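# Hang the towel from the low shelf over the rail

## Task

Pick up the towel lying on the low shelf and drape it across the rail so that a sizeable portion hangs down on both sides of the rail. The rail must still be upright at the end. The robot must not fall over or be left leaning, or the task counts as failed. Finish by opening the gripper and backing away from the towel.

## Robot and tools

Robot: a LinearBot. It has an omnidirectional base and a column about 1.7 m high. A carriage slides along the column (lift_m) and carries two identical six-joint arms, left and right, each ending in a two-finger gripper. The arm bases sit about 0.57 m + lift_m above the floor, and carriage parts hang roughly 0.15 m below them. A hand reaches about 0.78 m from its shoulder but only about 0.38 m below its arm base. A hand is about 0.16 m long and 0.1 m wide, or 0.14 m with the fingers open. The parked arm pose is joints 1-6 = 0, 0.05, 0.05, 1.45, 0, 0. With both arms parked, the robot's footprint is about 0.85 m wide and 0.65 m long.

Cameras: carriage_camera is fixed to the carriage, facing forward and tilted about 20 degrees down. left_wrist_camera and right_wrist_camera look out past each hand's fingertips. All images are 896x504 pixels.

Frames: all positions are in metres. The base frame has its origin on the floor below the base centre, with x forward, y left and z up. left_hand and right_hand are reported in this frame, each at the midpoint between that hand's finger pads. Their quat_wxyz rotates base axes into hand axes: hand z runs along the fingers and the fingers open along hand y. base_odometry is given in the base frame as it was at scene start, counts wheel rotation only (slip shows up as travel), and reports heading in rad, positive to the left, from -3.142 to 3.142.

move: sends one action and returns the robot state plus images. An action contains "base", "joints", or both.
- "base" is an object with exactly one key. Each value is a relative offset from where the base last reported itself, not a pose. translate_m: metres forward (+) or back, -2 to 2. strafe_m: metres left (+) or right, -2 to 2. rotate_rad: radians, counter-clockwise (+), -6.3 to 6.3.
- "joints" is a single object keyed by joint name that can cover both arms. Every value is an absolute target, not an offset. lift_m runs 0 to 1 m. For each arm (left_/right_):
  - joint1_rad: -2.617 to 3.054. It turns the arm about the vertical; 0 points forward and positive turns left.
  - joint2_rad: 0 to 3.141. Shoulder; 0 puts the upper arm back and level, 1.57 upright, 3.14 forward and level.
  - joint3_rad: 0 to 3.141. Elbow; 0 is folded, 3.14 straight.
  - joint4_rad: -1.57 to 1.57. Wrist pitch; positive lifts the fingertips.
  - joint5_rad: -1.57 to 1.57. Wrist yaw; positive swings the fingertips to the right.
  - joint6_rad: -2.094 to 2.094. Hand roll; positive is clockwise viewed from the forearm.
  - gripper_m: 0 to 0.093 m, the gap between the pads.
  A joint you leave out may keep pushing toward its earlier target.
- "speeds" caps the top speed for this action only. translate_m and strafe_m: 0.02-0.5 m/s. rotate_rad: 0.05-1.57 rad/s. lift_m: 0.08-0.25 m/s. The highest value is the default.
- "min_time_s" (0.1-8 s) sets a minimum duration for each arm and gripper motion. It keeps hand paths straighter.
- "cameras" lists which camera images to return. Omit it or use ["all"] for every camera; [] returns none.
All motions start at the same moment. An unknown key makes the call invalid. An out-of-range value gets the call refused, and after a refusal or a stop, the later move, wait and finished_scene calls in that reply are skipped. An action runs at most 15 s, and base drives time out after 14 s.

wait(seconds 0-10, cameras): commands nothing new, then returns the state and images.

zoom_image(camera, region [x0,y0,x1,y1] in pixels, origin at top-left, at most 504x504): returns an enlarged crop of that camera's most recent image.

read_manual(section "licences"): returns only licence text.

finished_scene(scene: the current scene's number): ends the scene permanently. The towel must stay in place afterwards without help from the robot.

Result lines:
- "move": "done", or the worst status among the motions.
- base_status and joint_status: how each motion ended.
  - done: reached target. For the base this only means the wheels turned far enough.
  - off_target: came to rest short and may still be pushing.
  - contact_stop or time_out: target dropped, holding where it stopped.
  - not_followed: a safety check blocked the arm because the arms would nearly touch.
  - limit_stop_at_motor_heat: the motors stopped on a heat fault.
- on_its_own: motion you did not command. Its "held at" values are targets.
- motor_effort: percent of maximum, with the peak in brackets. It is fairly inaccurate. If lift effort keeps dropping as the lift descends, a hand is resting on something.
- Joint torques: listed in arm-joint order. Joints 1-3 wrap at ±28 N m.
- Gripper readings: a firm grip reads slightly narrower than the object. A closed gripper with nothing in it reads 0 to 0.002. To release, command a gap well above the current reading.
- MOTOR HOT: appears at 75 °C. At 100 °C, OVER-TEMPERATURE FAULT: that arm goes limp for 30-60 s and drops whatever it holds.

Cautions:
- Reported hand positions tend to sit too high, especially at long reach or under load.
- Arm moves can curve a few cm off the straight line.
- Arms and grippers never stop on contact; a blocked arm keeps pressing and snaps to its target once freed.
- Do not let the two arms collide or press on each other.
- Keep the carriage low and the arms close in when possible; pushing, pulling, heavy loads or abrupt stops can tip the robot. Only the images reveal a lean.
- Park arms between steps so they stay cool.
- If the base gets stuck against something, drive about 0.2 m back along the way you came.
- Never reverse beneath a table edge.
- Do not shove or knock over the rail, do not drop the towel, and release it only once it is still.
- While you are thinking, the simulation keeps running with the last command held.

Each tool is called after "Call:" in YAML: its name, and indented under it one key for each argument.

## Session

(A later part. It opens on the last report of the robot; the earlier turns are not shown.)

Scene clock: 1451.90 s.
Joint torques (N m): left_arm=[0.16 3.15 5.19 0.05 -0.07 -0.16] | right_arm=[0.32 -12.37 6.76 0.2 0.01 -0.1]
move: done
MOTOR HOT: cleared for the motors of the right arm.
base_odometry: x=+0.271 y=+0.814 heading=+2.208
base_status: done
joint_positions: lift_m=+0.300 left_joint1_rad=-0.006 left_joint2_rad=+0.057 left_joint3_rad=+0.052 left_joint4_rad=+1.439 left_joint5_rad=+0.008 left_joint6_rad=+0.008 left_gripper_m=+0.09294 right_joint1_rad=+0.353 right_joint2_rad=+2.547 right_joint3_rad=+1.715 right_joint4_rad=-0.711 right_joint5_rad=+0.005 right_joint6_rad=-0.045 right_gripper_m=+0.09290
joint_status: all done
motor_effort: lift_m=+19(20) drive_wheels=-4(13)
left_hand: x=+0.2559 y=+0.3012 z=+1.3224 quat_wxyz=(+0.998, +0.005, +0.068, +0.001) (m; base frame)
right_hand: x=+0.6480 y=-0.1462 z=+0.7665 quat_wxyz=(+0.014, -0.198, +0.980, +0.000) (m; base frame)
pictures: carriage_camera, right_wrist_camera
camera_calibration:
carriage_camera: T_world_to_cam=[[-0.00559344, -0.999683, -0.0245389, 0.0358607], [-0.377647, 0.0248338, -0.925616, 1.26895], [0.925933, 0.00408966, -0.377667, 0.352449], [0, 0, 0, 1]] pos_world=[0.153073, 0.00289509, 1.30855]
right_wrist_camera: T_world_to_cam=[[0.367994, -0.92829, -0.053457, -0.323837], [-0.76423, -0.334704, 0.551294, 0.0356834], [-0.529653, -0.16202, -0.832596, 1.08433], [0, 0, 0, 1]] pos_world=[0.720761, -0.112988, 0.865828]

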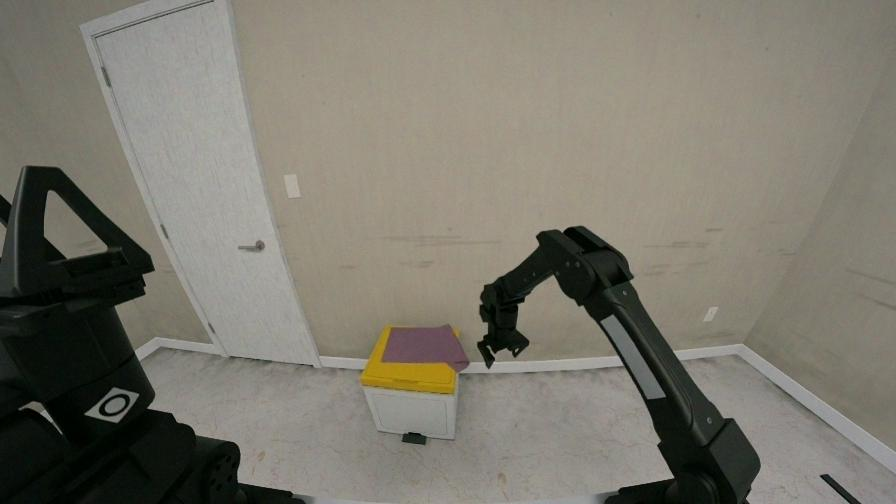

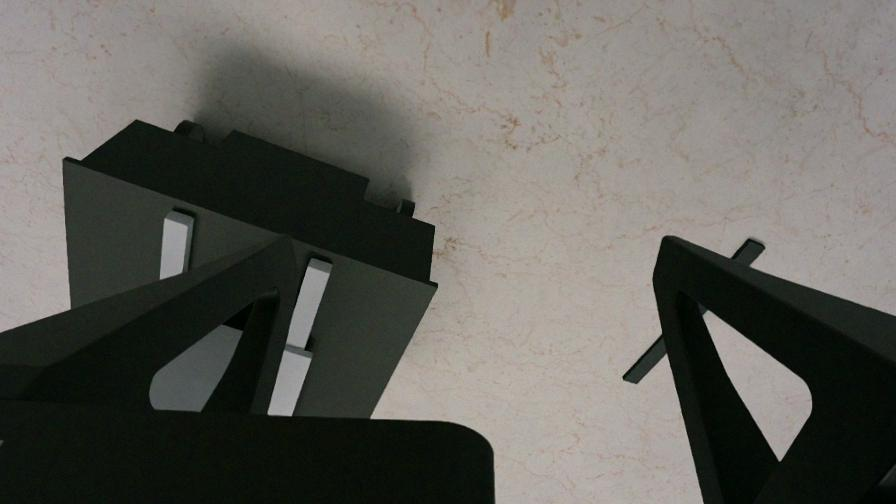

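Call:
move:
  base: {"strafe_m": 0.238}
  speeds: {"strafe_m": 0.15}
  joints: {"right_joint1_rad": 0.0, "right_joint2_rad": 3.05, "right_joint3_rad": 1.545, "right_joint4_rad": 1.155, "right_joint5_rad": 0, "right_joint6_rad": 1.57}
  min_time_s: 3
  cameras: []

Call:
move:
  base: {"translate_m": -0.1}
  speeds: {"translate_m": 0.15}
  joints: {"lift_m": 0.1}
  cameras: ["carriage_camera", "right_wrist_camera"]

Scene clock: 1521.30 s.
Joint torques (N m): left_arm=[0.12 3.07 5.23 0.03 -0.05 -0.18] | right_arm=[-0.81 -12.03 3.38 2.1 0.05 0.15]
move: done
base_odometry: x=+0.079 y=+0.672 heading=+2.208
base_status: done
joint_positions: lift_m=+0.300 left_joint1_rad=-0.005 left_joint2_rad=+0.057 left_joint3_rad=+0.052 left_joint4_rad=+1.440 left_joint5_rad=+0.008 left_joint6_rad=+0.008 left_gripper_m=+0.09294 right_joint1_rad=+0.006 right_joint2_rad=+3.022 right_joint3_rad=+1.552 right_joint4_rad=+1.145 right_joint5_rad=+0.004 right_joint6_rad=+1.553 right_gripper_m=+0.09291
joint_status: all done
motor_effort: lift_m=+20(20) drive_wheels=-2(11)
left_hand: x=+0.2558 y=+0.3013 z=+1.3224 quat_wxyz=(+0.998, +0.004, +0.068, +0.001) (m; base frame)
right_hand: x=+0.8202 y=-0.2999 z=+0.7201 quat_wxyz=(+0.416, +0.568, +0.580, +0.409) (m; base frame)
pictures: none
No camera images: "cameras" was empty.

Scene clock: 1522.93 s.
Joint torques (N m): left_arm=[0.08 3.1 5.33 0.03 -0.05 -0.14] | right_arm=[-0.77 -13.41 4 1.95 0.05 0.15]
move: done
base_odometry: x=+0.139 y=+0.592 heading=+2.208
base_status: done
joint_positions: lift_m=+0.100 left_joint1_rad=-0.005 left_joint2_rad=+0.056 left_joint3_rad=+0.051 left_joint4_rad=+1.440 left_joint5_rad=+0.008 left_joint6_rad=+0.008 left_gripper_m=+0.09294 right_joint1_rad=+0.006 right_joint2_rad=+3.040 right_joint3_rad=+1.544 right_joint4_rad=+1.158 right_joint5_rad=+0.004 right_joint6_rad=+1.555 right_gripper_m=+0.09291
joint_status: all done
motor_effort: lift_m=+20(21) drive_wheels=-1(9)
left_hand: x=+0.2560 y=+0.3013 z=+1.1221 quat_wxyz=(+0.998, +0.004, +0.068, +0.001) (m; base frame)
right_hand: x=+0.8136 y=-0.3002 z=+0.5103 quat_wxyz=(+0.412, +0.572, +0.582, +0.405) (m; base frame)
pictures: carriage_camera, right_wrist_camera
camera_calibration:
carriage_camera: T_world_to_cam=[[-0.00559344, -0.999683, -0.0245389, 0.030952], [-0.377647, 0.0248338, -0.925616, 1.08379], [0.925933, 0.00408966, -0.377667, 0.276902], [0, 0, 0, 1]] pos_world=[0.153073, 0.00289509, 1.10851]
right_wrist_camera: T_world_to_cam=[[-0.275784, 0.00432756, -0.96121, 0.725573], [-0.552404, 0.817649, 0.162173, 0.62407], [0.786634, 0.575701, -0.223104, -0.226663], [0, 0, 0, 1]] pos_world=[0.723141, -0.38292, 0.545652]

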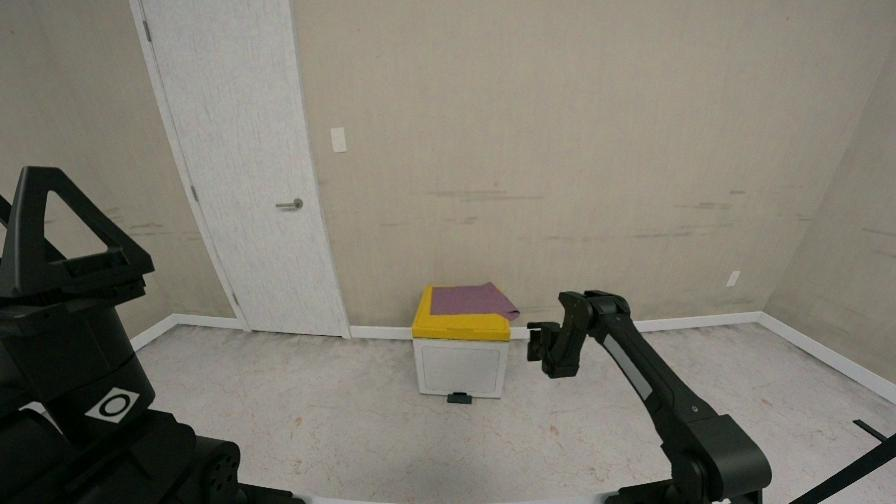

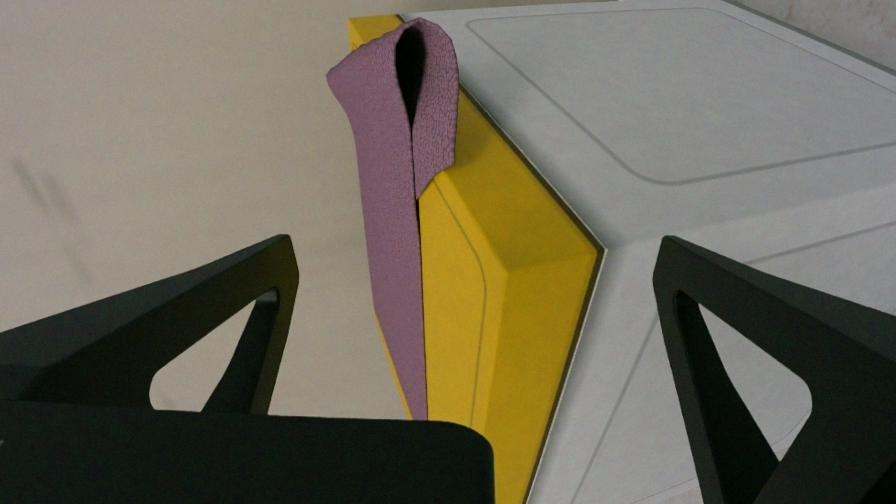

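Call:
zoom_image:
  camera: "carriage_camera"
  region: [400, 270, 590, 410]

Call:
zoom_image:
  camera: "right_wrist_camera"
  region: [280, 0, 680, 300]

Scaled by 2.653 from the camera's 896x504 image, which has a finer 1280x720 frame.

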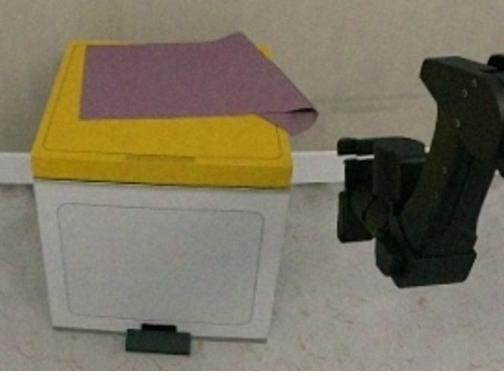

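Scaled by 1.260 from the camera's 896x504 image, which has a finer 1280x720 frame.

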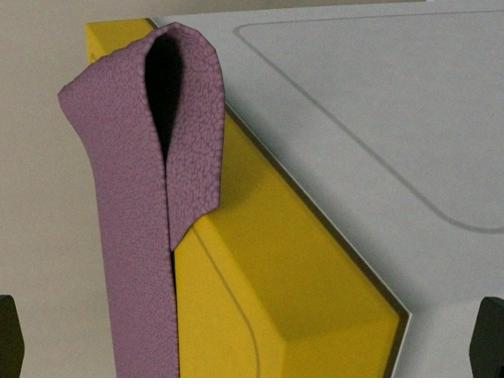

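Call:
move:
  base: {"strafe_m": -0.014}
  speeds: {"strafe_m": 0.05}
  joints: {"lift_m": 0.03}
  cameras: []

Call:
move:
  base: {"translate_m": 0.13}
  speeds: {"translate_m": 0.08}
  cameras: ["carriage_camera", "right_wrist_camera"]

Scene clock: 1549.70 s.
Joint torques (N m): left_arm=[0.12 3.17 5.39 0.04 -0.06 -0.16] | right_arm=[-0.28 -13.59 3.82 1.88 0.06 0.14]
move: done
MOTOR HOT: joint 2 (shoulder) of the right arm reports 76 °C; the controller stops that arm at 100 °C. To cool a motor, set the load down, stop pushing, or move to a pose that needs little force.
base_odometry: x=+0.150 y=+0.600 heading=+2.208
base_status: done
joint_positions: lift_m=+0.030 left_joint1_rad=-0.005 left_joint2_rad=+0.056 left_joint3_rad=+0.051 left_joint4_rad=+1.440 left_joint5_rad=+0.007 left_joint6_rad=+0.008 left_gripper_m=+0.09294 right_joint1_rad=+0.001 right_joint2_rad=+3.041 right_joint3_rad=+1.544 right_joint4_rad=+1.159 right_joint5_rad=+0.004 right_joint6_rad=+1.555 right_gripper_m=+0.09291
joint_status: all done
motor_effort: lift_m=+20(20) drive_wheels=+1(4)
left_hand: x=+0.2560 y=+0.3015 z=+1.0521 quat_wxyz=(+0.998, +0.004, +0.068, +0.001) (m; base frame)
right_hand: x=+0.8133 y=-0.3030 z=+0.4397 quat_wxyz=(+0.413, +0.573, +0.581, +0.405) (m; base frame)
pictures: none
No camera images: "cameras" was empty.

Scene clock: 1552.03 s.
Joint torques (N m): left_arm=[0.08 3.1 5.29 0 -0.06 -0.16] | right_arm=[-0.24 -13.39 3.89 1.94 0.08 0.12]
move: done
MOTOR HOT: still on. Joint 2 (shoulder) of the right arm reports 76 °C.
base_odometry: x=+0.073 y=+0.705 heading=+2.207
base_status: done
joint_positions: lift_m=+0.030 left_joint1_rad=-0.005 left_joint2_rad=+0.056 left_joint3_rad=+0.051 left_joint4_rad=+1.440 left_joint5_rad=+0.007 left_joint6_rad=+0.008 left_gripper_m=+0.09294 right_joint1_rad=+0.001 right_joint2_rad=+3.041 right_joint3_rad=+1.544 right_joint4_rad=+1.159 right_joint5_rad=+0.004 right_joint6_rad=+1.555 right_gripper_m=+0.09291
joint_status: not commanded
motor_effort: lift_m=+20(20) drive_wheels=-4(8)
left_hand: x=+0.2559 y=+0.3015 z=+1.0521 quat_wxyz=(+0.998, +0.004, +0.068, +0.001) (m; base frame)
right_hand: x=+0.8133 y=-0.3030 z=+0.4397 quat_wxyz=(+0.413, +0.573, +0.581, +0.405) (m; base frame)
pictures: carriage_camera, right_wrist_camera
camera_calibration:
carriage_camera: T_world_to_cam=[[-0.00559344, -0.999683, -0.0245389, 0.0292337], [-0.377647, 0.0248338, -0.925616, 1.01898], [0.925933, 0.00408966, -0.377667, 0.250455], [0, 0, 0, 1]] pos_world=[0.153073, 0.00289509, 1.03849]
right_wrist_camera: T_world_to_cam=[[-0.276128, 0.00612056, -0.961101, 0.658423], [-0.548767, 0.819953, 0.162884, 0.635101], [0.789055, 0.572398, -0.223053, -0.243588], [0, 0, 0, 1]] pos_world=[0.722535, -0.385354, 0.47503]

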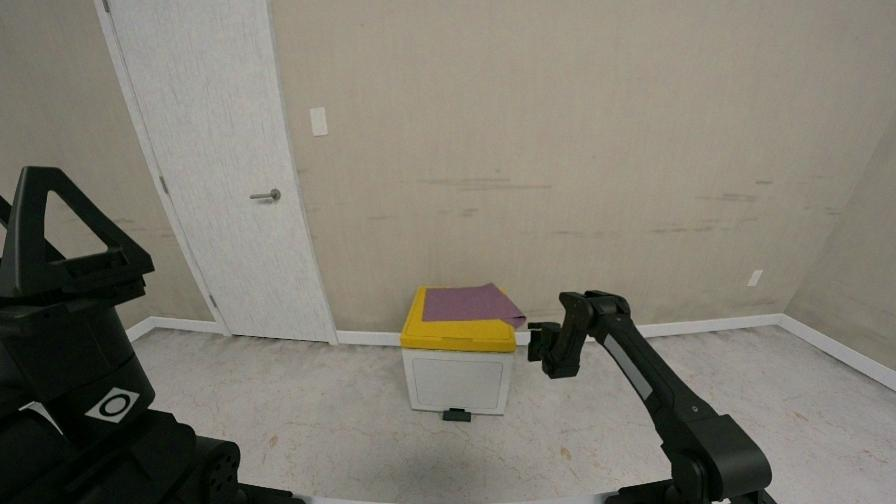

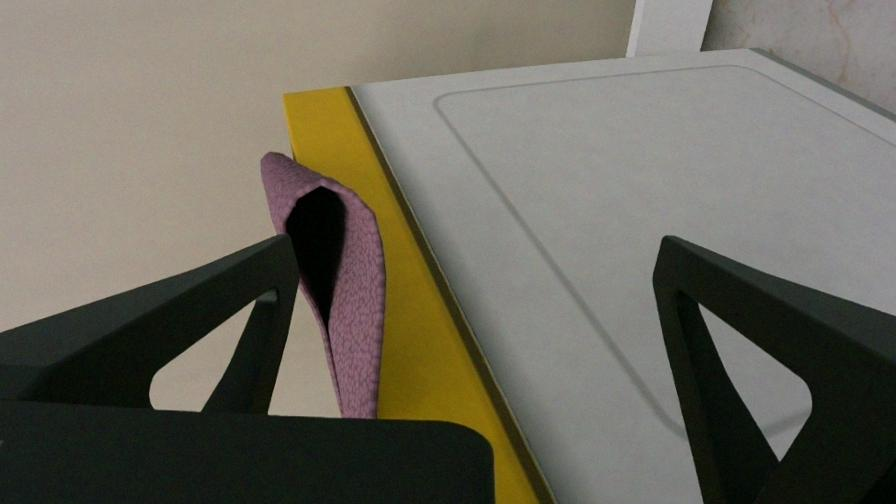

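Call:
move:
  joints: {"lift_m": 0.066}
  cameras: []

Call:
move:
  base: {"translate_m": 0.07}
  speeds: {"translate_m": 0.06}
  cameras: ["carriage_camera", "right_wrist_camera"]

Scene clock: 1562.47 s.
Joint torques (N m): left_arm=[0.1 3.11 5.39 0.02 -0.05 -0.15] | right_arm=[-0.32 -13.53 3.89 1.89 0.07 0.14]
move: done
MOTOR HOT: still on. Joint 2 (shoulder) of the right arm reports 77 °C.
base_odometry: x=+0.073 y=+0.705 heading=+2.207
base_status: not commanded
joint_positions: lift_m=+0.066 left_joint1_rad=-0.005 left_joint2_rad=+0.056 left_joint3_rad=+0.050 left_joint4_rad=+1.440 left_joint5_rad=+0.007 left_joint6_rad=+0.008 left_gripper_m=+0.09294 right_joint1_rad=+0.001 right_joint2_rad=+3.042 right_joint3_rad=+1.544 right_joint4_rad=+1.164 right_joint5_rad=+0.004 right_joint6_rad=+1.555 right_gripper_m=+0.09291
joint_status: all done
motor_effort: lift_m=+25(30) drive_wheels=-4(5)
left_hand: x=+0.2561 y=+0.3015 z=+1.0873 quat_wxyz=(+0.998, +0.004, +0.068, +0.001) (m; base frame)
right_hand: x=+0.8136 y=-0.3030 z=+0.4761 quat_wxyz=(+0.414, +0.572, +0.580, +0.406) (m; base frame)
pictures: none
No camera images: "cameras" was empty.

Scene clock: 1564.17 s.
Joint torques (N m): left_arm=[0.05 3.12 5.37 0 -0.06 -0.17] | right_arm=[-0.28 -13.67 3.79 1.89 0.07 0.13]
move: done
MOTOR HOT: still on. Joint 2 (shoulder) of the right arm reports 78 °C.
base_odometry: x=+0.031 y=+0.761 heading=+2.207
base_status: done
joint_positions: lift_m=+0.066 left_joint1_rad=-0.005 left_joint2_rad=+0.056 left_joint3_rad=+0.050 left_joint4_rad=+1.442 left_joint5_rad=+0.007 left_joint6_rad=+0.008 left_gripper_m=+0.09294 right_joint1_rad=+0.001 right_joint2_rad=+3.042 right_joint3_rad=+1.544 right_joint4_rad=+1.164 right_joint5_rad=+0.004 right_joint6_rad=+1.555 right_gripper_m=+0.09291
joint_status: not commanded
motor_effort: lift_m=+25(25) drive_wheels=-4(13)
left_hand: x=+0.2557 y=+0.3015 z=+1.0873 quat_wxyz=(+0.998, +0.004, +0.067, +0.001) (m; base frame)
right_hand: x=+0.8136 y=-0.3030 z=+0.4761 quat_wxyz=(+0.414, +0.572, +0.580, +0.406) (m; base frame)
pictures: carriage_camera, right_wrist_camera
camera_calibration:
carriage_camera: T_world_to_cam=[[-0.00559344, -0.999683, -0.0245389, 0.0301027], [-0.377647, 0.0248338, -0.925616, 1.05176], [0.925933, 0.00408966, -0.377667, 0.26383], [0, 0, 0, 1]] pos_world=[0.153073, 0.00289509, 1.0739]
right_wrist_camera: T_world_to_cam=[[-0.271358, 0.00612504, -0.962459, 0.690203], [-0.549568, 0.819953, 0.160165, 0.63131], [0.790152, 0.572399, -0.219135, -0.238501], [0, 0, 0, 1]] pos_world=[0.722692, -0.385354, 0.510914]

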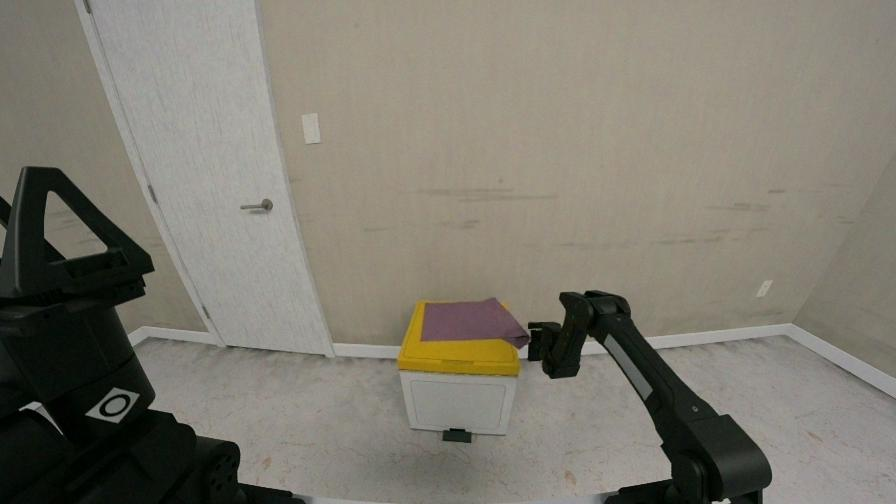

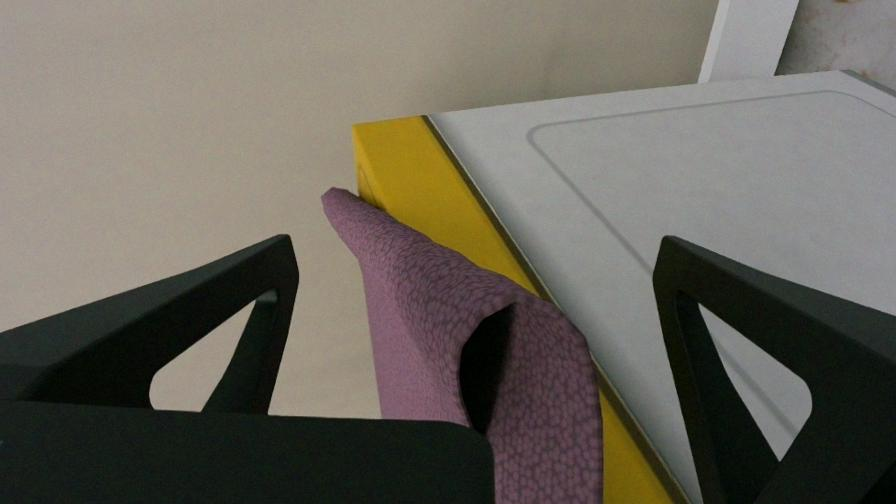

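Call:
move:
  base: {"translate_m": 0.045}
  speeds: {"translate_m": 0.05}
  joints: {"lift_m": 0.072}
  cameras: ["right_wrist_camera"]

Scene clock: 1575.30 s.
Joint torques (N m): left_arm=[0.21 3.17 5.44 -0.03 -0.05 -0.17] | right_arm=[-0.27 -13.52 3.9 1.9 0.06 0.14]
move: done
MOTOR HOT: still on. Joint 2 (shoulder) of the right arm reports 80 °C.
base_odometry: x=+0.005 y=+0.798 heading=+2.206
base_status: done
joint_positions: lift_m=+0.072 left_joint1_rad=-0.005 left_joint2_rad=+0.056 left_joint3_rad=+0.050 left_joint4_rad=+1.443 left_joint5_rad=+0.007 left_joint6_rad=+0.008 left_gripper_m=+0.09294 right_joint1_rad=+0.001 right_joint2_rad=+3.042 right_joint3_rad=+1.544 right_joint4_rad=+1.165 right_joint5_rad=+0.004 right_joint6_rad=+1.555 right_gripper_m=+0.09291
joint_status: all done
motor_effort: lift_m=+25(30) drive_wheels=-4(12)
left_hand: x=+0.2555 y=+0.3015 z=+1.0933 quat_wxyz=(+0.998, +0.004, +0.067, +0.001) (m; base frame)
right_hand: x=+0.8133 y=-0.3030 z=+0.4818 quat_wxyz=(+0.414, +0.572, +0.580, +0.406) (m; base frame)
pictures: right_wrist_camera
camera_calibration:
right_wrist_camera: T_world_to_cam=[[-0.271725, 0.00612469, -0.962355, 0.695915], [-0.549507, 0.819953, 0.160374, 0.630075], [0.790068, 0.572399, -0.219436, -0.236792], [0, 0, 0, 1]] pos_world=[0.72241, -0.385354, 0.516708]

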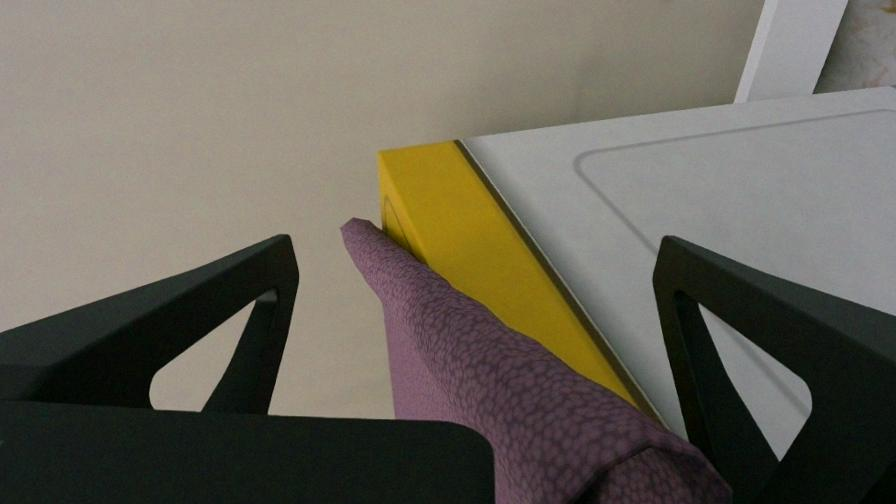

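Call:
move:
  joints: {"right_gripper_m": 0.02}
  min_time_s: 2.5
  cameras: ["right_wrist_camera"]

Scene clock: 1582.80 s.
Joint torques (N m): left_arm=[0.1 3.17 5.45 -0.01 -0.05 -0.15] | right_arm=[-0.28 -13.7 3.88 1.88 0.06 0.13]
move: done
MOTOR HOT: still on. Joint 2 (shoulder) of the right arm reports 82 °C.
base_odometry: x=+0.005 y=+0.798 heading=+2.206
base_status: not commanded
joint_positions: lift_m=+0.072 left_joint1_rad=-0.005 left_joint2_rad=+0.056 left_joint3_rad=+0.050 left_joint4_rad=+1.443 left_joint5_rad=+0.007 left_joint6_rad=+0.008 left_gripper_m=+0.09294 right_joint1_rad=+0.001 right_joint2_rad=+3.042 right_joint3_rad=+1.544 right_joint4_rad=+1.165 right_joint5_rad=+0.004 right_joint6_rad=+1.555 right_gripper_m=+0.02014
joint_status: all done
motor_effort: lift_m=+24(25) drive_wheels=-4(4)
left_hand: x=+0.2555 y=+0.3015 z=+1.0933 quat_wxyz=(+0.998, +0.004, +0.067, +0.001) (m; base frame)
right_hand: x=+0.8133 y=-0.3030 z=+0.4818 quat_wxyz=(+0.414, +0.572, +0.580, +0.406) (m; base frame)
pictures: right_wrist_camera
camera_calibration:
right_wrist_camera: T_world_to_cam=[[-0.271725, 0.00612469, -0.962355, 0.695915], [-0.549507, 0.819953, 0.160374, 0.630075], [0.790068, 0.572399, -0.219436, -0.236792], [0, 0, 0, 1]] pos_world=[0.72241, -0.385354, 0.516708]

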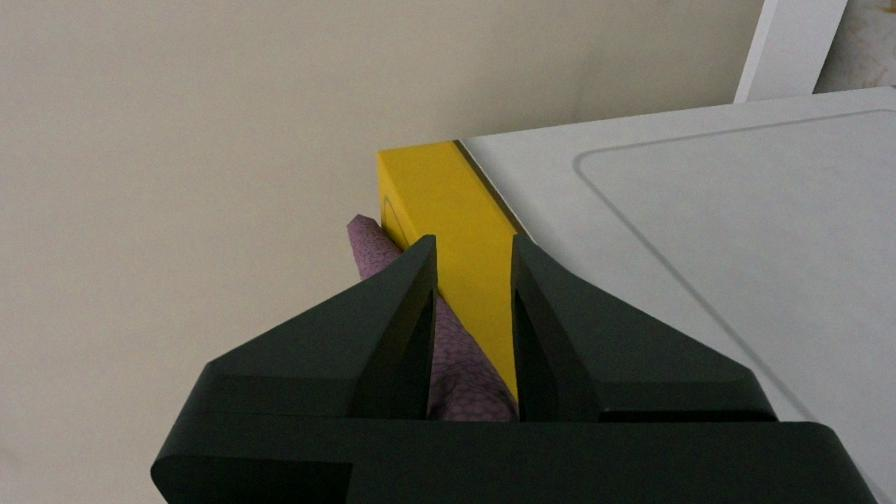

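Call:
move:
  joints: {"right_gripper_m": 0.0}
  min_time_s: 1.5
  cameras: ["right_wrist_camera", "carriage_camera"]

Scene clock: 1587.80 s.
Joint torques (N m): left_arm=[0.12 3.17 5.35 -0.01 -0.06 -0.18] | right_arm=[-0.28 -13.71 3.86 1.89 0.06 0.12]
move: done
MOTOR HOT: still on. Joint 2 (shoulder) of the right arm reports 83 °C.
base_odometry: x=+0.005 y=+0.798 heading=+2.206
base_status: not commanded
joint_positions: lift_m=+0.072 left_joint1_rad=-0.005 left_joint2_rad=+0.056 left_joint3_rad=+0.050 left_joint4_rad=+1.443 left_joint5_rad=+0.007 left_joint6_rad=+0.008 left_gripper_m=+0.09294 right_joint1_rad=+0.001 right_joint2_rad=+3.042 right_joint3_rad=+1.544 right_joint4_rad=+1.165 right_joint5_rad=+0.004 right_joint6_rad=+1.555 right_gripper_m=+0.00084
joint_status: all done
motor_effort: lift_m=+25(25) drive_wheels=-4(4)
left_hand: x=+0.2555 y=+0.3015 z=+1.0933 quat_wxyz=(+0.998, +0.004, +0.067, +0.001) (m; base frame)
right_hand: x=+0.8133 y=-0.3030 z=+0.4818 quat_wxyz=(+0.414, +0.572, +0.580, +0.406) (m; base frame)
pictures: carriage_camera, right_wrist_camera
camera_calibration:
carriage_camera: T_world_to_cam=[[-0.00559344, -0.999683, -0.0245389, 0.0302508], [-0.377647, 0.0248338, -0.925616, 1.05734], [0.925933, 0.00408966, -0.377667, 0.26611], [0, 0, 0, 1]] pos_world=[0.153073, 0.00289509, 1.07994]
right_wrist_camera: T_world_to_cam=[[-0.271725, 0.00612469, -0.962355, 0.695915], [-0.549507, 0.819953, 0.160374, 0.630075], [0.790068, 0.572399, -0.219436, -0.236792], [0, 0, 0, 1]] pos_world=[0.72241, -0.385354, 0.516708]

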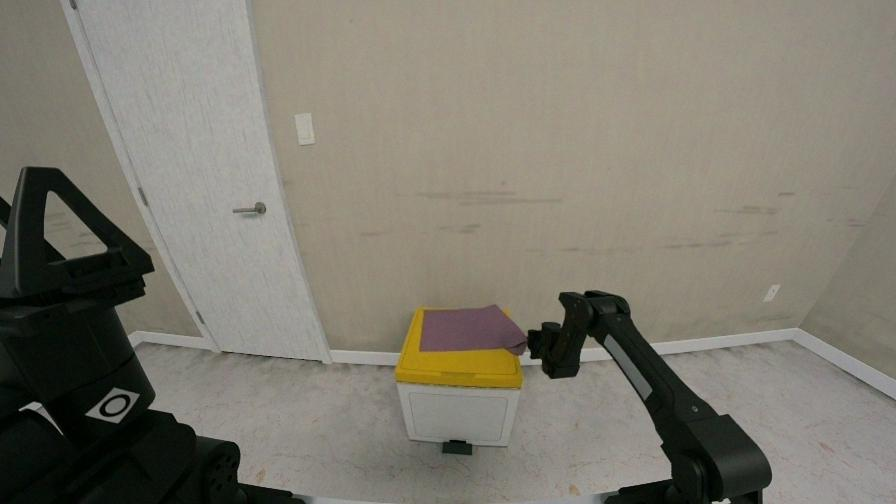

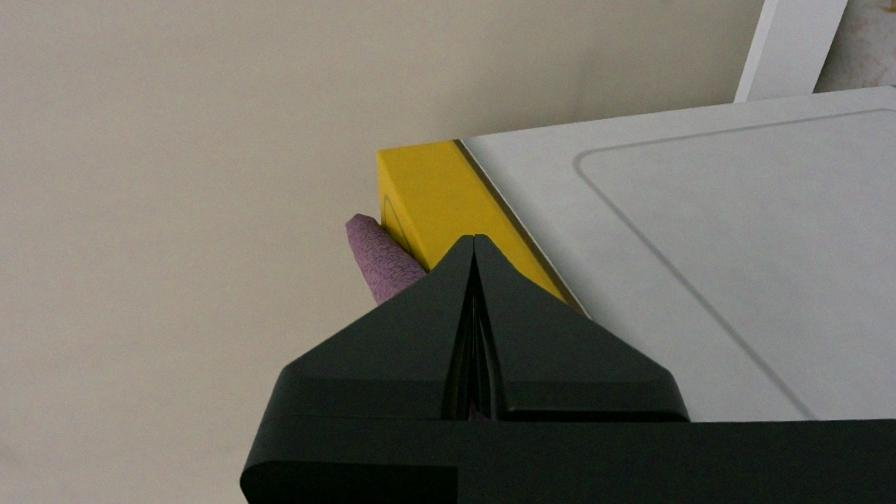

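Call:
move:
  base: {"translate_m": -0.1}
  speeds: {"translate_m": 0.1}
  cameras: []

Call:
move:
  base: {"strafe_m": 0.042}
  speeds: {"strafe_m": 0.05}
  joints: {"lift_m": 0.13, "right_joint1_rad": 0.0, "right_joint2_rad": 2.715, "right_joint3_rad": 0.982, "right_joint4_rad": 1.213, "right_joint5_rad": 0.1, "right_joint6_rad": 1.57, "right_gripper_m": 0.093}
  min_time_s: 2
  cameras: ["carriage_camera", "right_wrist_camera"]

Scene clock: 1636.60 s.
Joint torques (N m): left_arm=[0.09 3.14 5.41 0.01 -0.04 -0.16] | right_arm=[-0.24 -13.74 3.86 1.86 0.06 0.12]
move: done
MOTOR HOT: still on. Joint 2 (shoulder) of the right arm reports 86 °C.
base_odometry: x=+0.064 y=+0.717 heading=+2.206
base_status: done
joint_positions: lift_m=+0.072 left_joint1_rad=-0.005 left_joint2_rad=+0.056 left_joint3_rad=+0.050 left_joint4_rad=+1.443 left_joint5_rad=+0.007 left_joint6_rad=+0.008 left_gripper_m=+0.09294 right_joint1_rad=+0.001 right_joint2_rad=+3.042 right_joint3_rad=+1.544 right_joint4_rad=+1.165 right_joint5_rad=+0.004 right_joint6_rad=+1.555 right_gripper_m=+0.00084
joint_status: not commanded
motor_effort: lift_m=+25(25) drive_wheels=-7(12)
left_hand: x=+0.2555 y=+0.3015 z=+1.0933 quat_wxyz=(+0.998, +0.004, +0.067, +0.001) (m; base frame)
right_hand: x=+0.8133 y=-0.3030 z=+0.4818 quat_wxyz=(+0.414, +0.572, +0.580, +0.406) (m; base frame)
pictures: none
No camera images: "cameras" was empty.

Scene clock: 1638.90 s.
Joint torques (N m): left_arm=[0.03 3.19 5.37 -0.02 -0.05 -0.15] | right_arm=[-0.4 -15.06 1.52 1.91 0.22 0.15]
move: done
MOTOR HOT: still on. Joint 2 (shoulder) of the right arm reports 86 °C.
base_odometry: x=+0.030 y=+0.693 heading=+2.206
base_status: done
joint_positions: lift_m=+0.130 left_joint1_rad=-0.004 left_joint2_rad=+0.056 left_joint3_rad=+0.050 left_joint4_rad=+1.444 left_joint5_rad=+0.007 left_joint6_rad=+0.008 left_gripper_m=+0.09294 right_joint1_rad=+0.001 right_joint2_rad=+2.750 right_joint3_rad=+0.988 right_joint4_rad=+1.204 right_joint5_rad=+0.091 right_joint6_rad=+1.555 right_gripper_m=+0.09288
joint_status: all done
motor_effort: lift_m=+25(30) drive_wheels=-4(9)
left_hand: x=+0.2551 y=+0.3016 z=+1.1513 quat_wxyz=(+0.998, +0.004, +0.066, +0.002) (m; base frame)
right_hand: x=+0.7050 y=-0.3179 z=+0.5532 quat_wxyz=(+0.373, +0.628, +0.607, +0.312) (m; base frame)
pictures: carriage_camera, right_wrist_camera
camera_calibration:
carriage_camera: T_world_to_cam=[[-0.00559344, -0.999683, -0.0245389, 0.0316733], [-0.377647, 0.0248338, -0.925616, 1.111], [0.925933, 0.00408966, -0.377667, 0.288003], [0, 0, 0, 1]] pos_world=[0.153073, 0.00289509, 1.13791]
right_wrist_camera: T_world_to_cam=[[-0.47869, 0.000584479, -0.877984, 0.832732], [-0.437907, 0.866579, 0.23933, 0.463797], [0.760982, 0.49904, -0.414567, -0.0218852], [0, 0, 0, 1]] pos_world=[0.618375, -0.391481, 0.611051]

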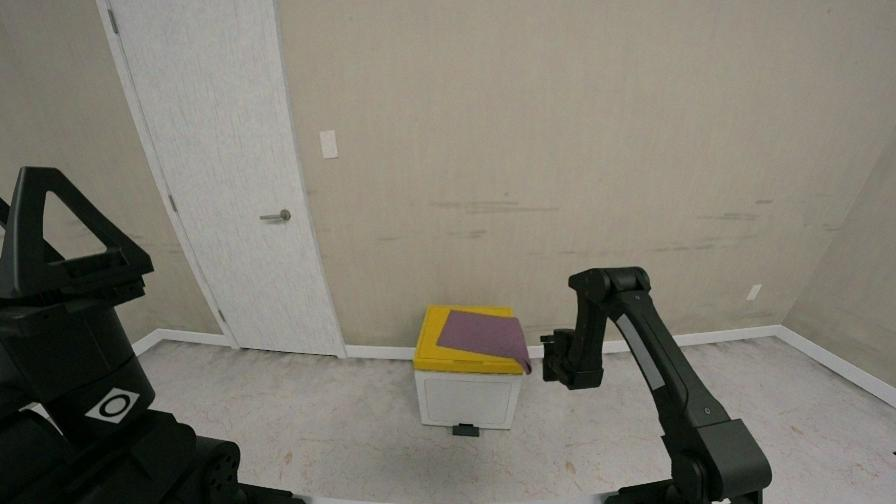

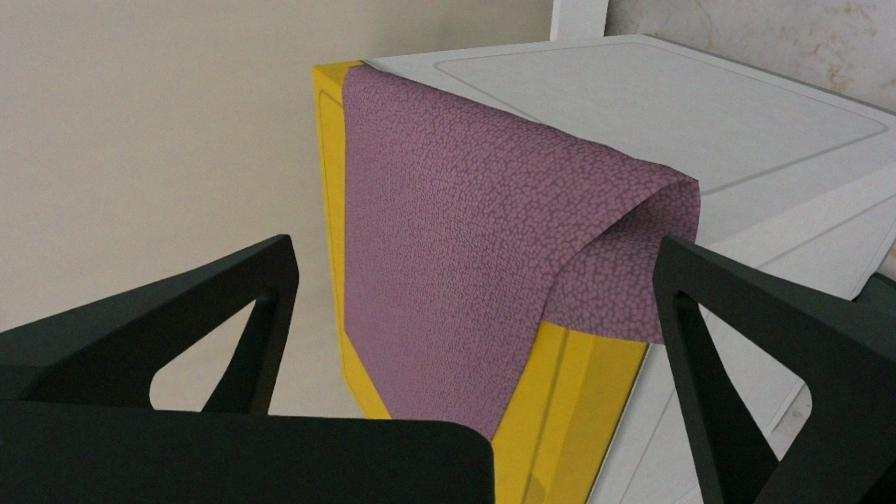

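Call:
zoom_image:
  camera: "carriage_camera"
  region: [400, 290, 590, 440]

Call:
zoom_image:
  camera: "right_wrist_camera"
  region: [290, 20, 790, 500]

Scaled by 2.653 from the camera's 896x504 image, which has a finer 1280x720 frame.

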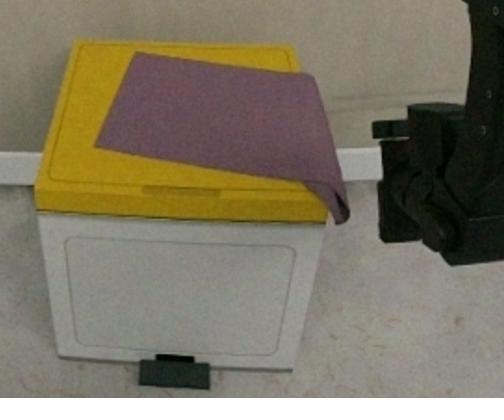

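Scaled by 1.008 from the camera's 896x504 image, which has a finer 1280x720 frame.

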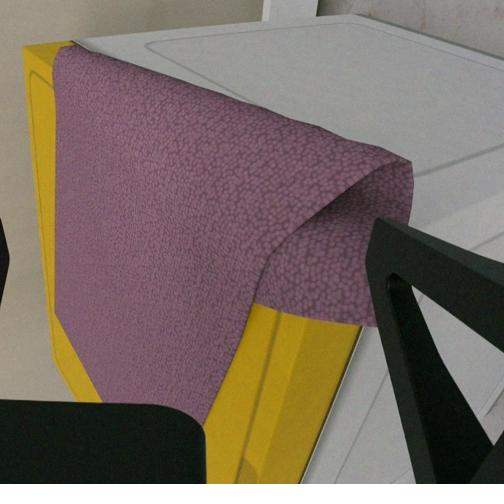

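Call:
move:
  base: {"strafe_m": -0.562}
  speeds: {"strafe_m": 0.2}
  joints: {"lift_m": 0.3, "right_joint1_rad": 0, "right_joint2_rad": 0.05, "right_joint3_rad": 0.05, "right_joint4_rad": 1.45, "right_joint5_rad": 0, "right_joint6_rad": 0, "left_joint1_rad": 0, "left_joint2_rad": 2.638, "left_joint3_rad": 1.56, "left_joint4_rad": -0.493, "left_joint5_rad": 0, "left_joint6_rad": 1.57, "left_gripper_m": 0.06}
  min_time_s: 3
  cameras: ["carriage_camera"]

Call:
move:
  base: {"translate_m": 0.22}
  speeds: {"translate_m": 0.12}
  cameras: ["carriage_camera", "left_wrist_camera"]

Scene clock: 1695.07 s.
Joint torques (N m): left_arm=[0.17 -10.3 5.38 0.2 0.05 0.04] | right_arm=[-0.61 2.66 5.03 0.03 -0.04 -0.11]
move: done
MOTOR HOT: still on. Joint 2 (shoulder) of the right arm reports 87 °C.
base_odometry: x=+0.482 y=+1.026 heading=+2.206
base_status: done
joint_positions: lift_m=+0.300 left_joint1_rad=-0.005 left_joint2_rad=+2.618 left_joint3_rad=+1.545 left_joint4_rad=-0.473 left_joint5_rad=+0.006 left_joint6_rad=+1.560 left_gripper_m=+0.06010 right_joint1_rad=+0.002 right_joint2_rad=+0.062 right_joint3_rad=+0.059 right_joint4_rad=+1.437 right_joint5_rad=+0.008 right_joint6_rad=+0.016 right_gripper_m=+0.09289
joint_status: all done
motor_effort: lift_m=+24(30) drive_wheels=-1(13)
left_hand: x=+0.6455 y=+0.2998 z=+0.7041 quat_wxyz=(+0.011, +0.705, +0.709, +0.007) (m; base frame)
right_hand: x=+0.2558 y=-0.3042 z=+1.3238 quat_wxyz=(+0.998, +0.004, +0.068, +0.009) (m; base frame)
pictures: carriage_camera
camera_calibration:
carriage_camera: T_world_to_cam=[[-0.00559344, -0.999683, -0.0245389, 0.0358472], [-0.377647, 0.0248338, -0.925616, 1.26844], [0.925933, 0.00408966, -0.377667, 0.352241], [0, 0, 0, 1]] pos_world=[0.153073, 0.00289509, 1.308]

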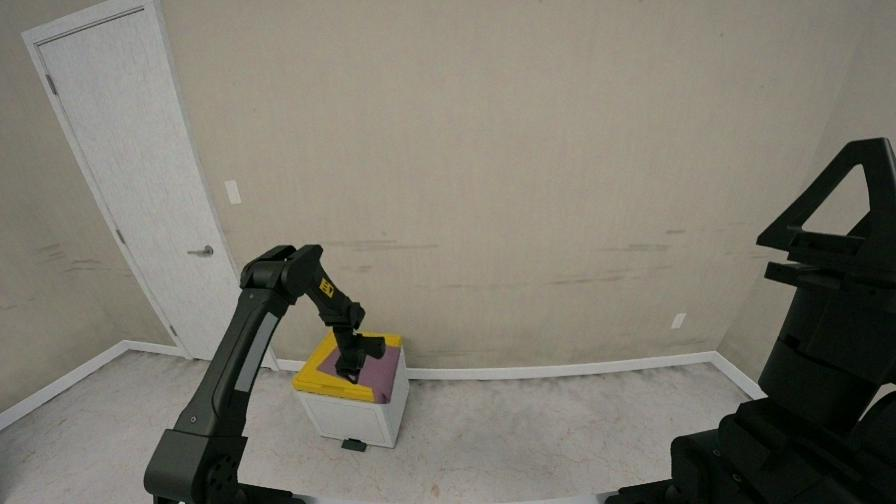

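Scene clock: 1697.67 s.
Joint torques (N m): left_arm=[0.13 -10.29 5.16 0.25 0.05 0.01] | right_arm=[-0.39 2.63 5.09 -0.02 -0.02 -0.11]
move: done
MOTOR HOT: still on. Joint 2 (shoulder) of the right arm reports 85 °C.
base_odometry: x=+0.352 y=+1.204 heading=+2.205
base_status: done
joint_positions: lift_m=+0.300 left_joint1_rad=-0.005 left_joint2_rad=+2.618 left_joint3_rad=+1.547 left_joint4_rad=-0.478 left_joint5_rad=+0.006 left_joint6_rad=+1.561 left_gripper_m=+0.06010 right_joint1_rad=+0.002 right_joint2_rad=+0.062 right_joint3_rad=+0.059 right_joint4_rad=+1.441 right_joint5_rad=+0.008 right_joint6_rad=+0.015 right_gripper_m=+0.09289
joint_status: not commanded
motor_effort: lift_m=+24(24) drive_wheels=-4(11)
left_hand: x=+0.6451 y=+0.2998 z=+0.7044 quat_wxyz=(+0.010, +0.705, +0.709, +0.006) (m; base frame)
right_hand: x=+0.2549 y=-0.3042 z=+1.3239 quat_wxyz=(+0.998, +0.004, +0.066, +0.008) (m; base frame)
pictures: carriage_camera, left_wrist_camera
camera_calibration:
carriage_camera: T_world_to_cam=[[-0.00559344, -0.999683, -0.0245389, 0.0358472], [-0.377647, 0.0248338, -0.925616, 1.26844], [0.925933, 0.00408966, -0.377667, 0.352241], [0, 0, 0, 1]] pos_world=[0.153073, 0.00289509, 1.308]
left_wrist_camera: T_world_to_cam=[[-0.999842, 0.017705, -0.00178906, 0.639573], [0.0133034, 0.810452, 0.585654, -0.662131], [0.0118189, 0.585538, -0.810559, 0.508641], [0, 0, 0, 1]] pos_world=[0.642269, 0.227473, 0.801207]

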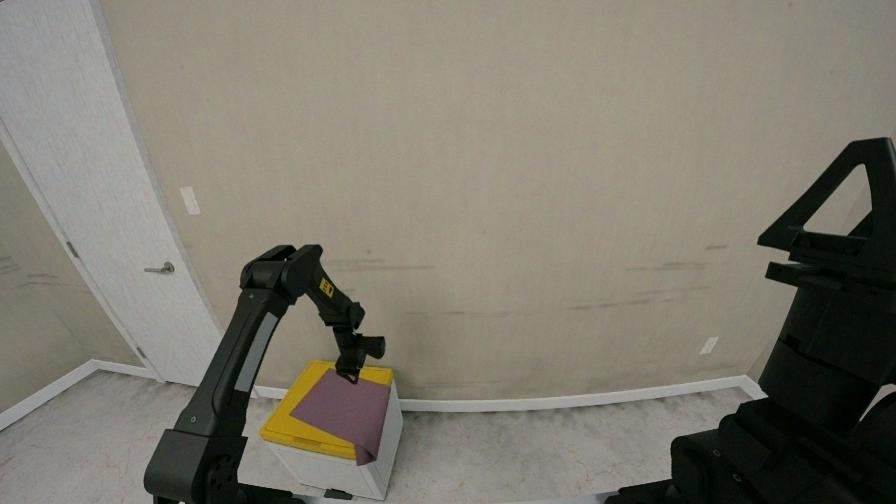

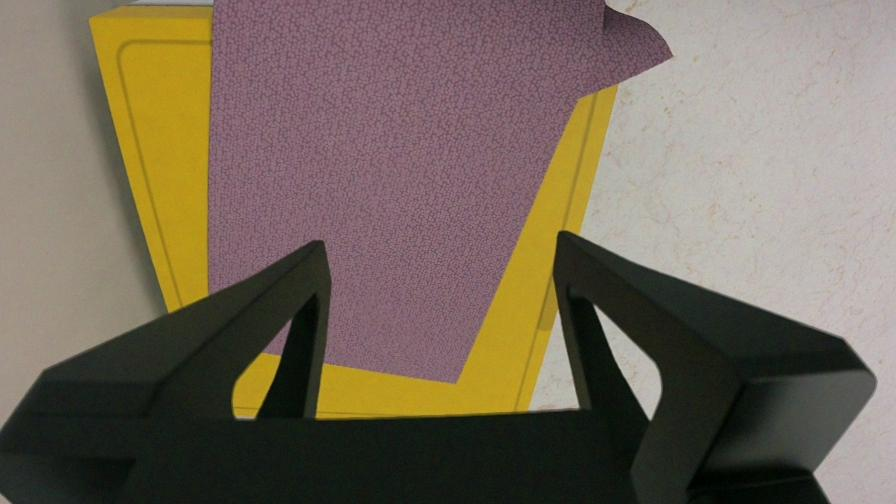

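Call:
zoom_image:
  camera: "carriage_camera"
  region: [240, 320, 440, 504]

Scaled by 2.520 from the camera's 896x504 image, which has a finer 1280x720 frame.

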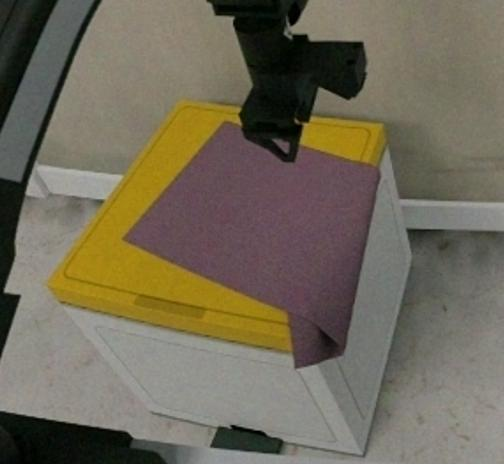

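Call:
move:
  base: {"translate_m": 0.022}
  speeds: {"translate_m": 0.05}
  joints: {"lift_m": 0.1, "left_joint6_rad": 1.8}
  cameras: ["carriage_camera", "left_wrist_camera"]

Scene clock: 1720.37 s.
Joint torques (N m): left_arm=[0.16 -11.14 4.86 0.24 0.04 0.03] | right_arm=[-0.4 3.03 5.6 -0.06 -0.03 -0.09]
move: done
MOTOR HOT: still on. Joint 2 (shoulder) of the right arm reports 73 °C.
base_odometry: x=+0.339 y=+1.222 heading=+2.205
base_status: done
joint_positions: lift_m=+0.100 left_joint1_rad=-0.005 left_joint2_rad=+2.628 left_joint3_rad=+1.550 left_joint4_rad=-0.481 left_joint5_rad=+0.006 left_joint6_rad=+1.790 left_gripper_m=+0.06010 right_joint1_rad=+0.002 right_joint2_rad=+0.058 right_joint3_rad=+0.052 right_joint4_rad=+1.444 right_joint5_rad=+0.007 right_joint6_rad=+0.015 right_gripper_m=+0.09289
joint_status: all done
motor_effort: lift_m=+20(20) drive_wheels=-4(14)
left_hand: x=+0.6426 y=+0.2998 z=+0.5015 quat_wxyz=(+0.006, +0.782, +0.623, +0.003) (m; base frame)
right_hand: x=+0.2553 y=-0.3041 z=+1.1225 quat_wxyz=(+0.998, +0.004, +0.066, +0.008) (m; base frame)
pictures: carriage_camera, left_wrist_camera
camera_calibration:
carriage_camera: T_world_to_cam=[[-0.00559344, -0.999683, -0.0245389, 0.030952], [-0.377647, 0.0248338, -0.925616, 1.08379], [0.925933, 0.00408966, -0.377667, 0.276901], [0, 0, 0, 1]] pos_world=[0.153073, 0.00289509, 1.10851]
left_wrist_camera: T_world_to_cam=[[-0.969547, 0.244791, 0.00746115, 0.544585], [0.202277, 0.783244, 0.587889, -0.657676], [0.138066, 0.571496, -0.808907, 0.266449], [0, 0, 0, 1]] pos_world=[0.624246, 0.229537, 0.59811]

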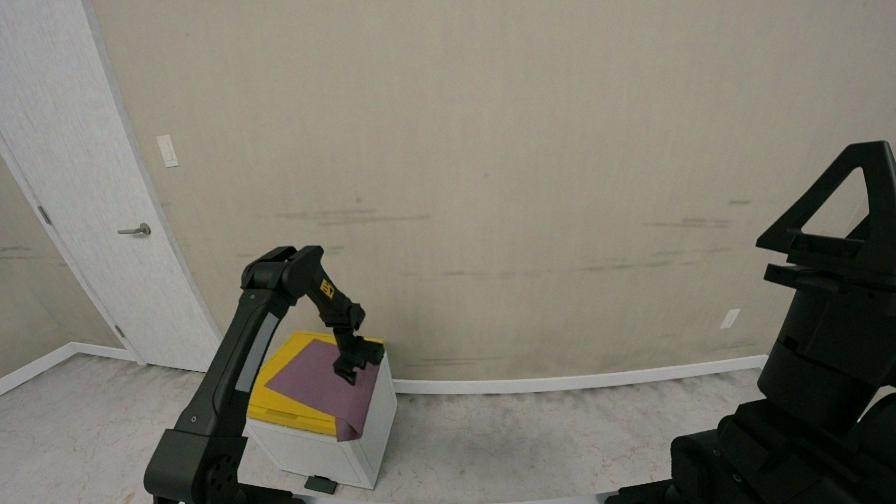

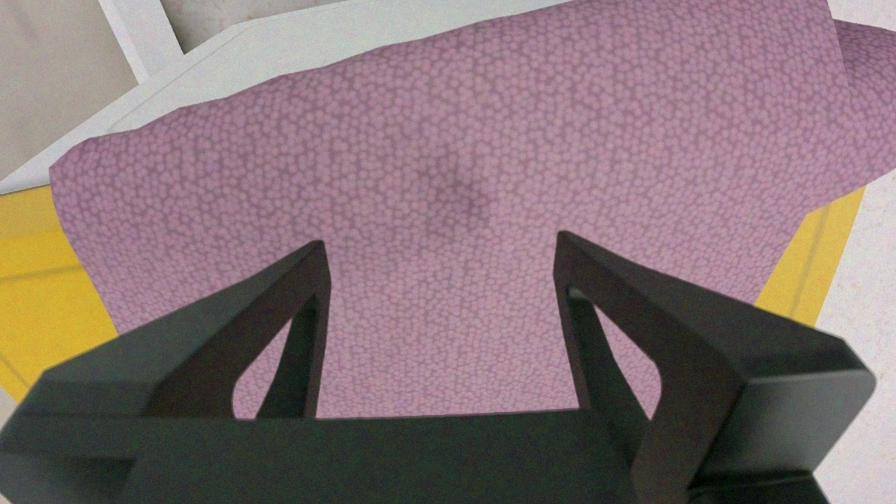

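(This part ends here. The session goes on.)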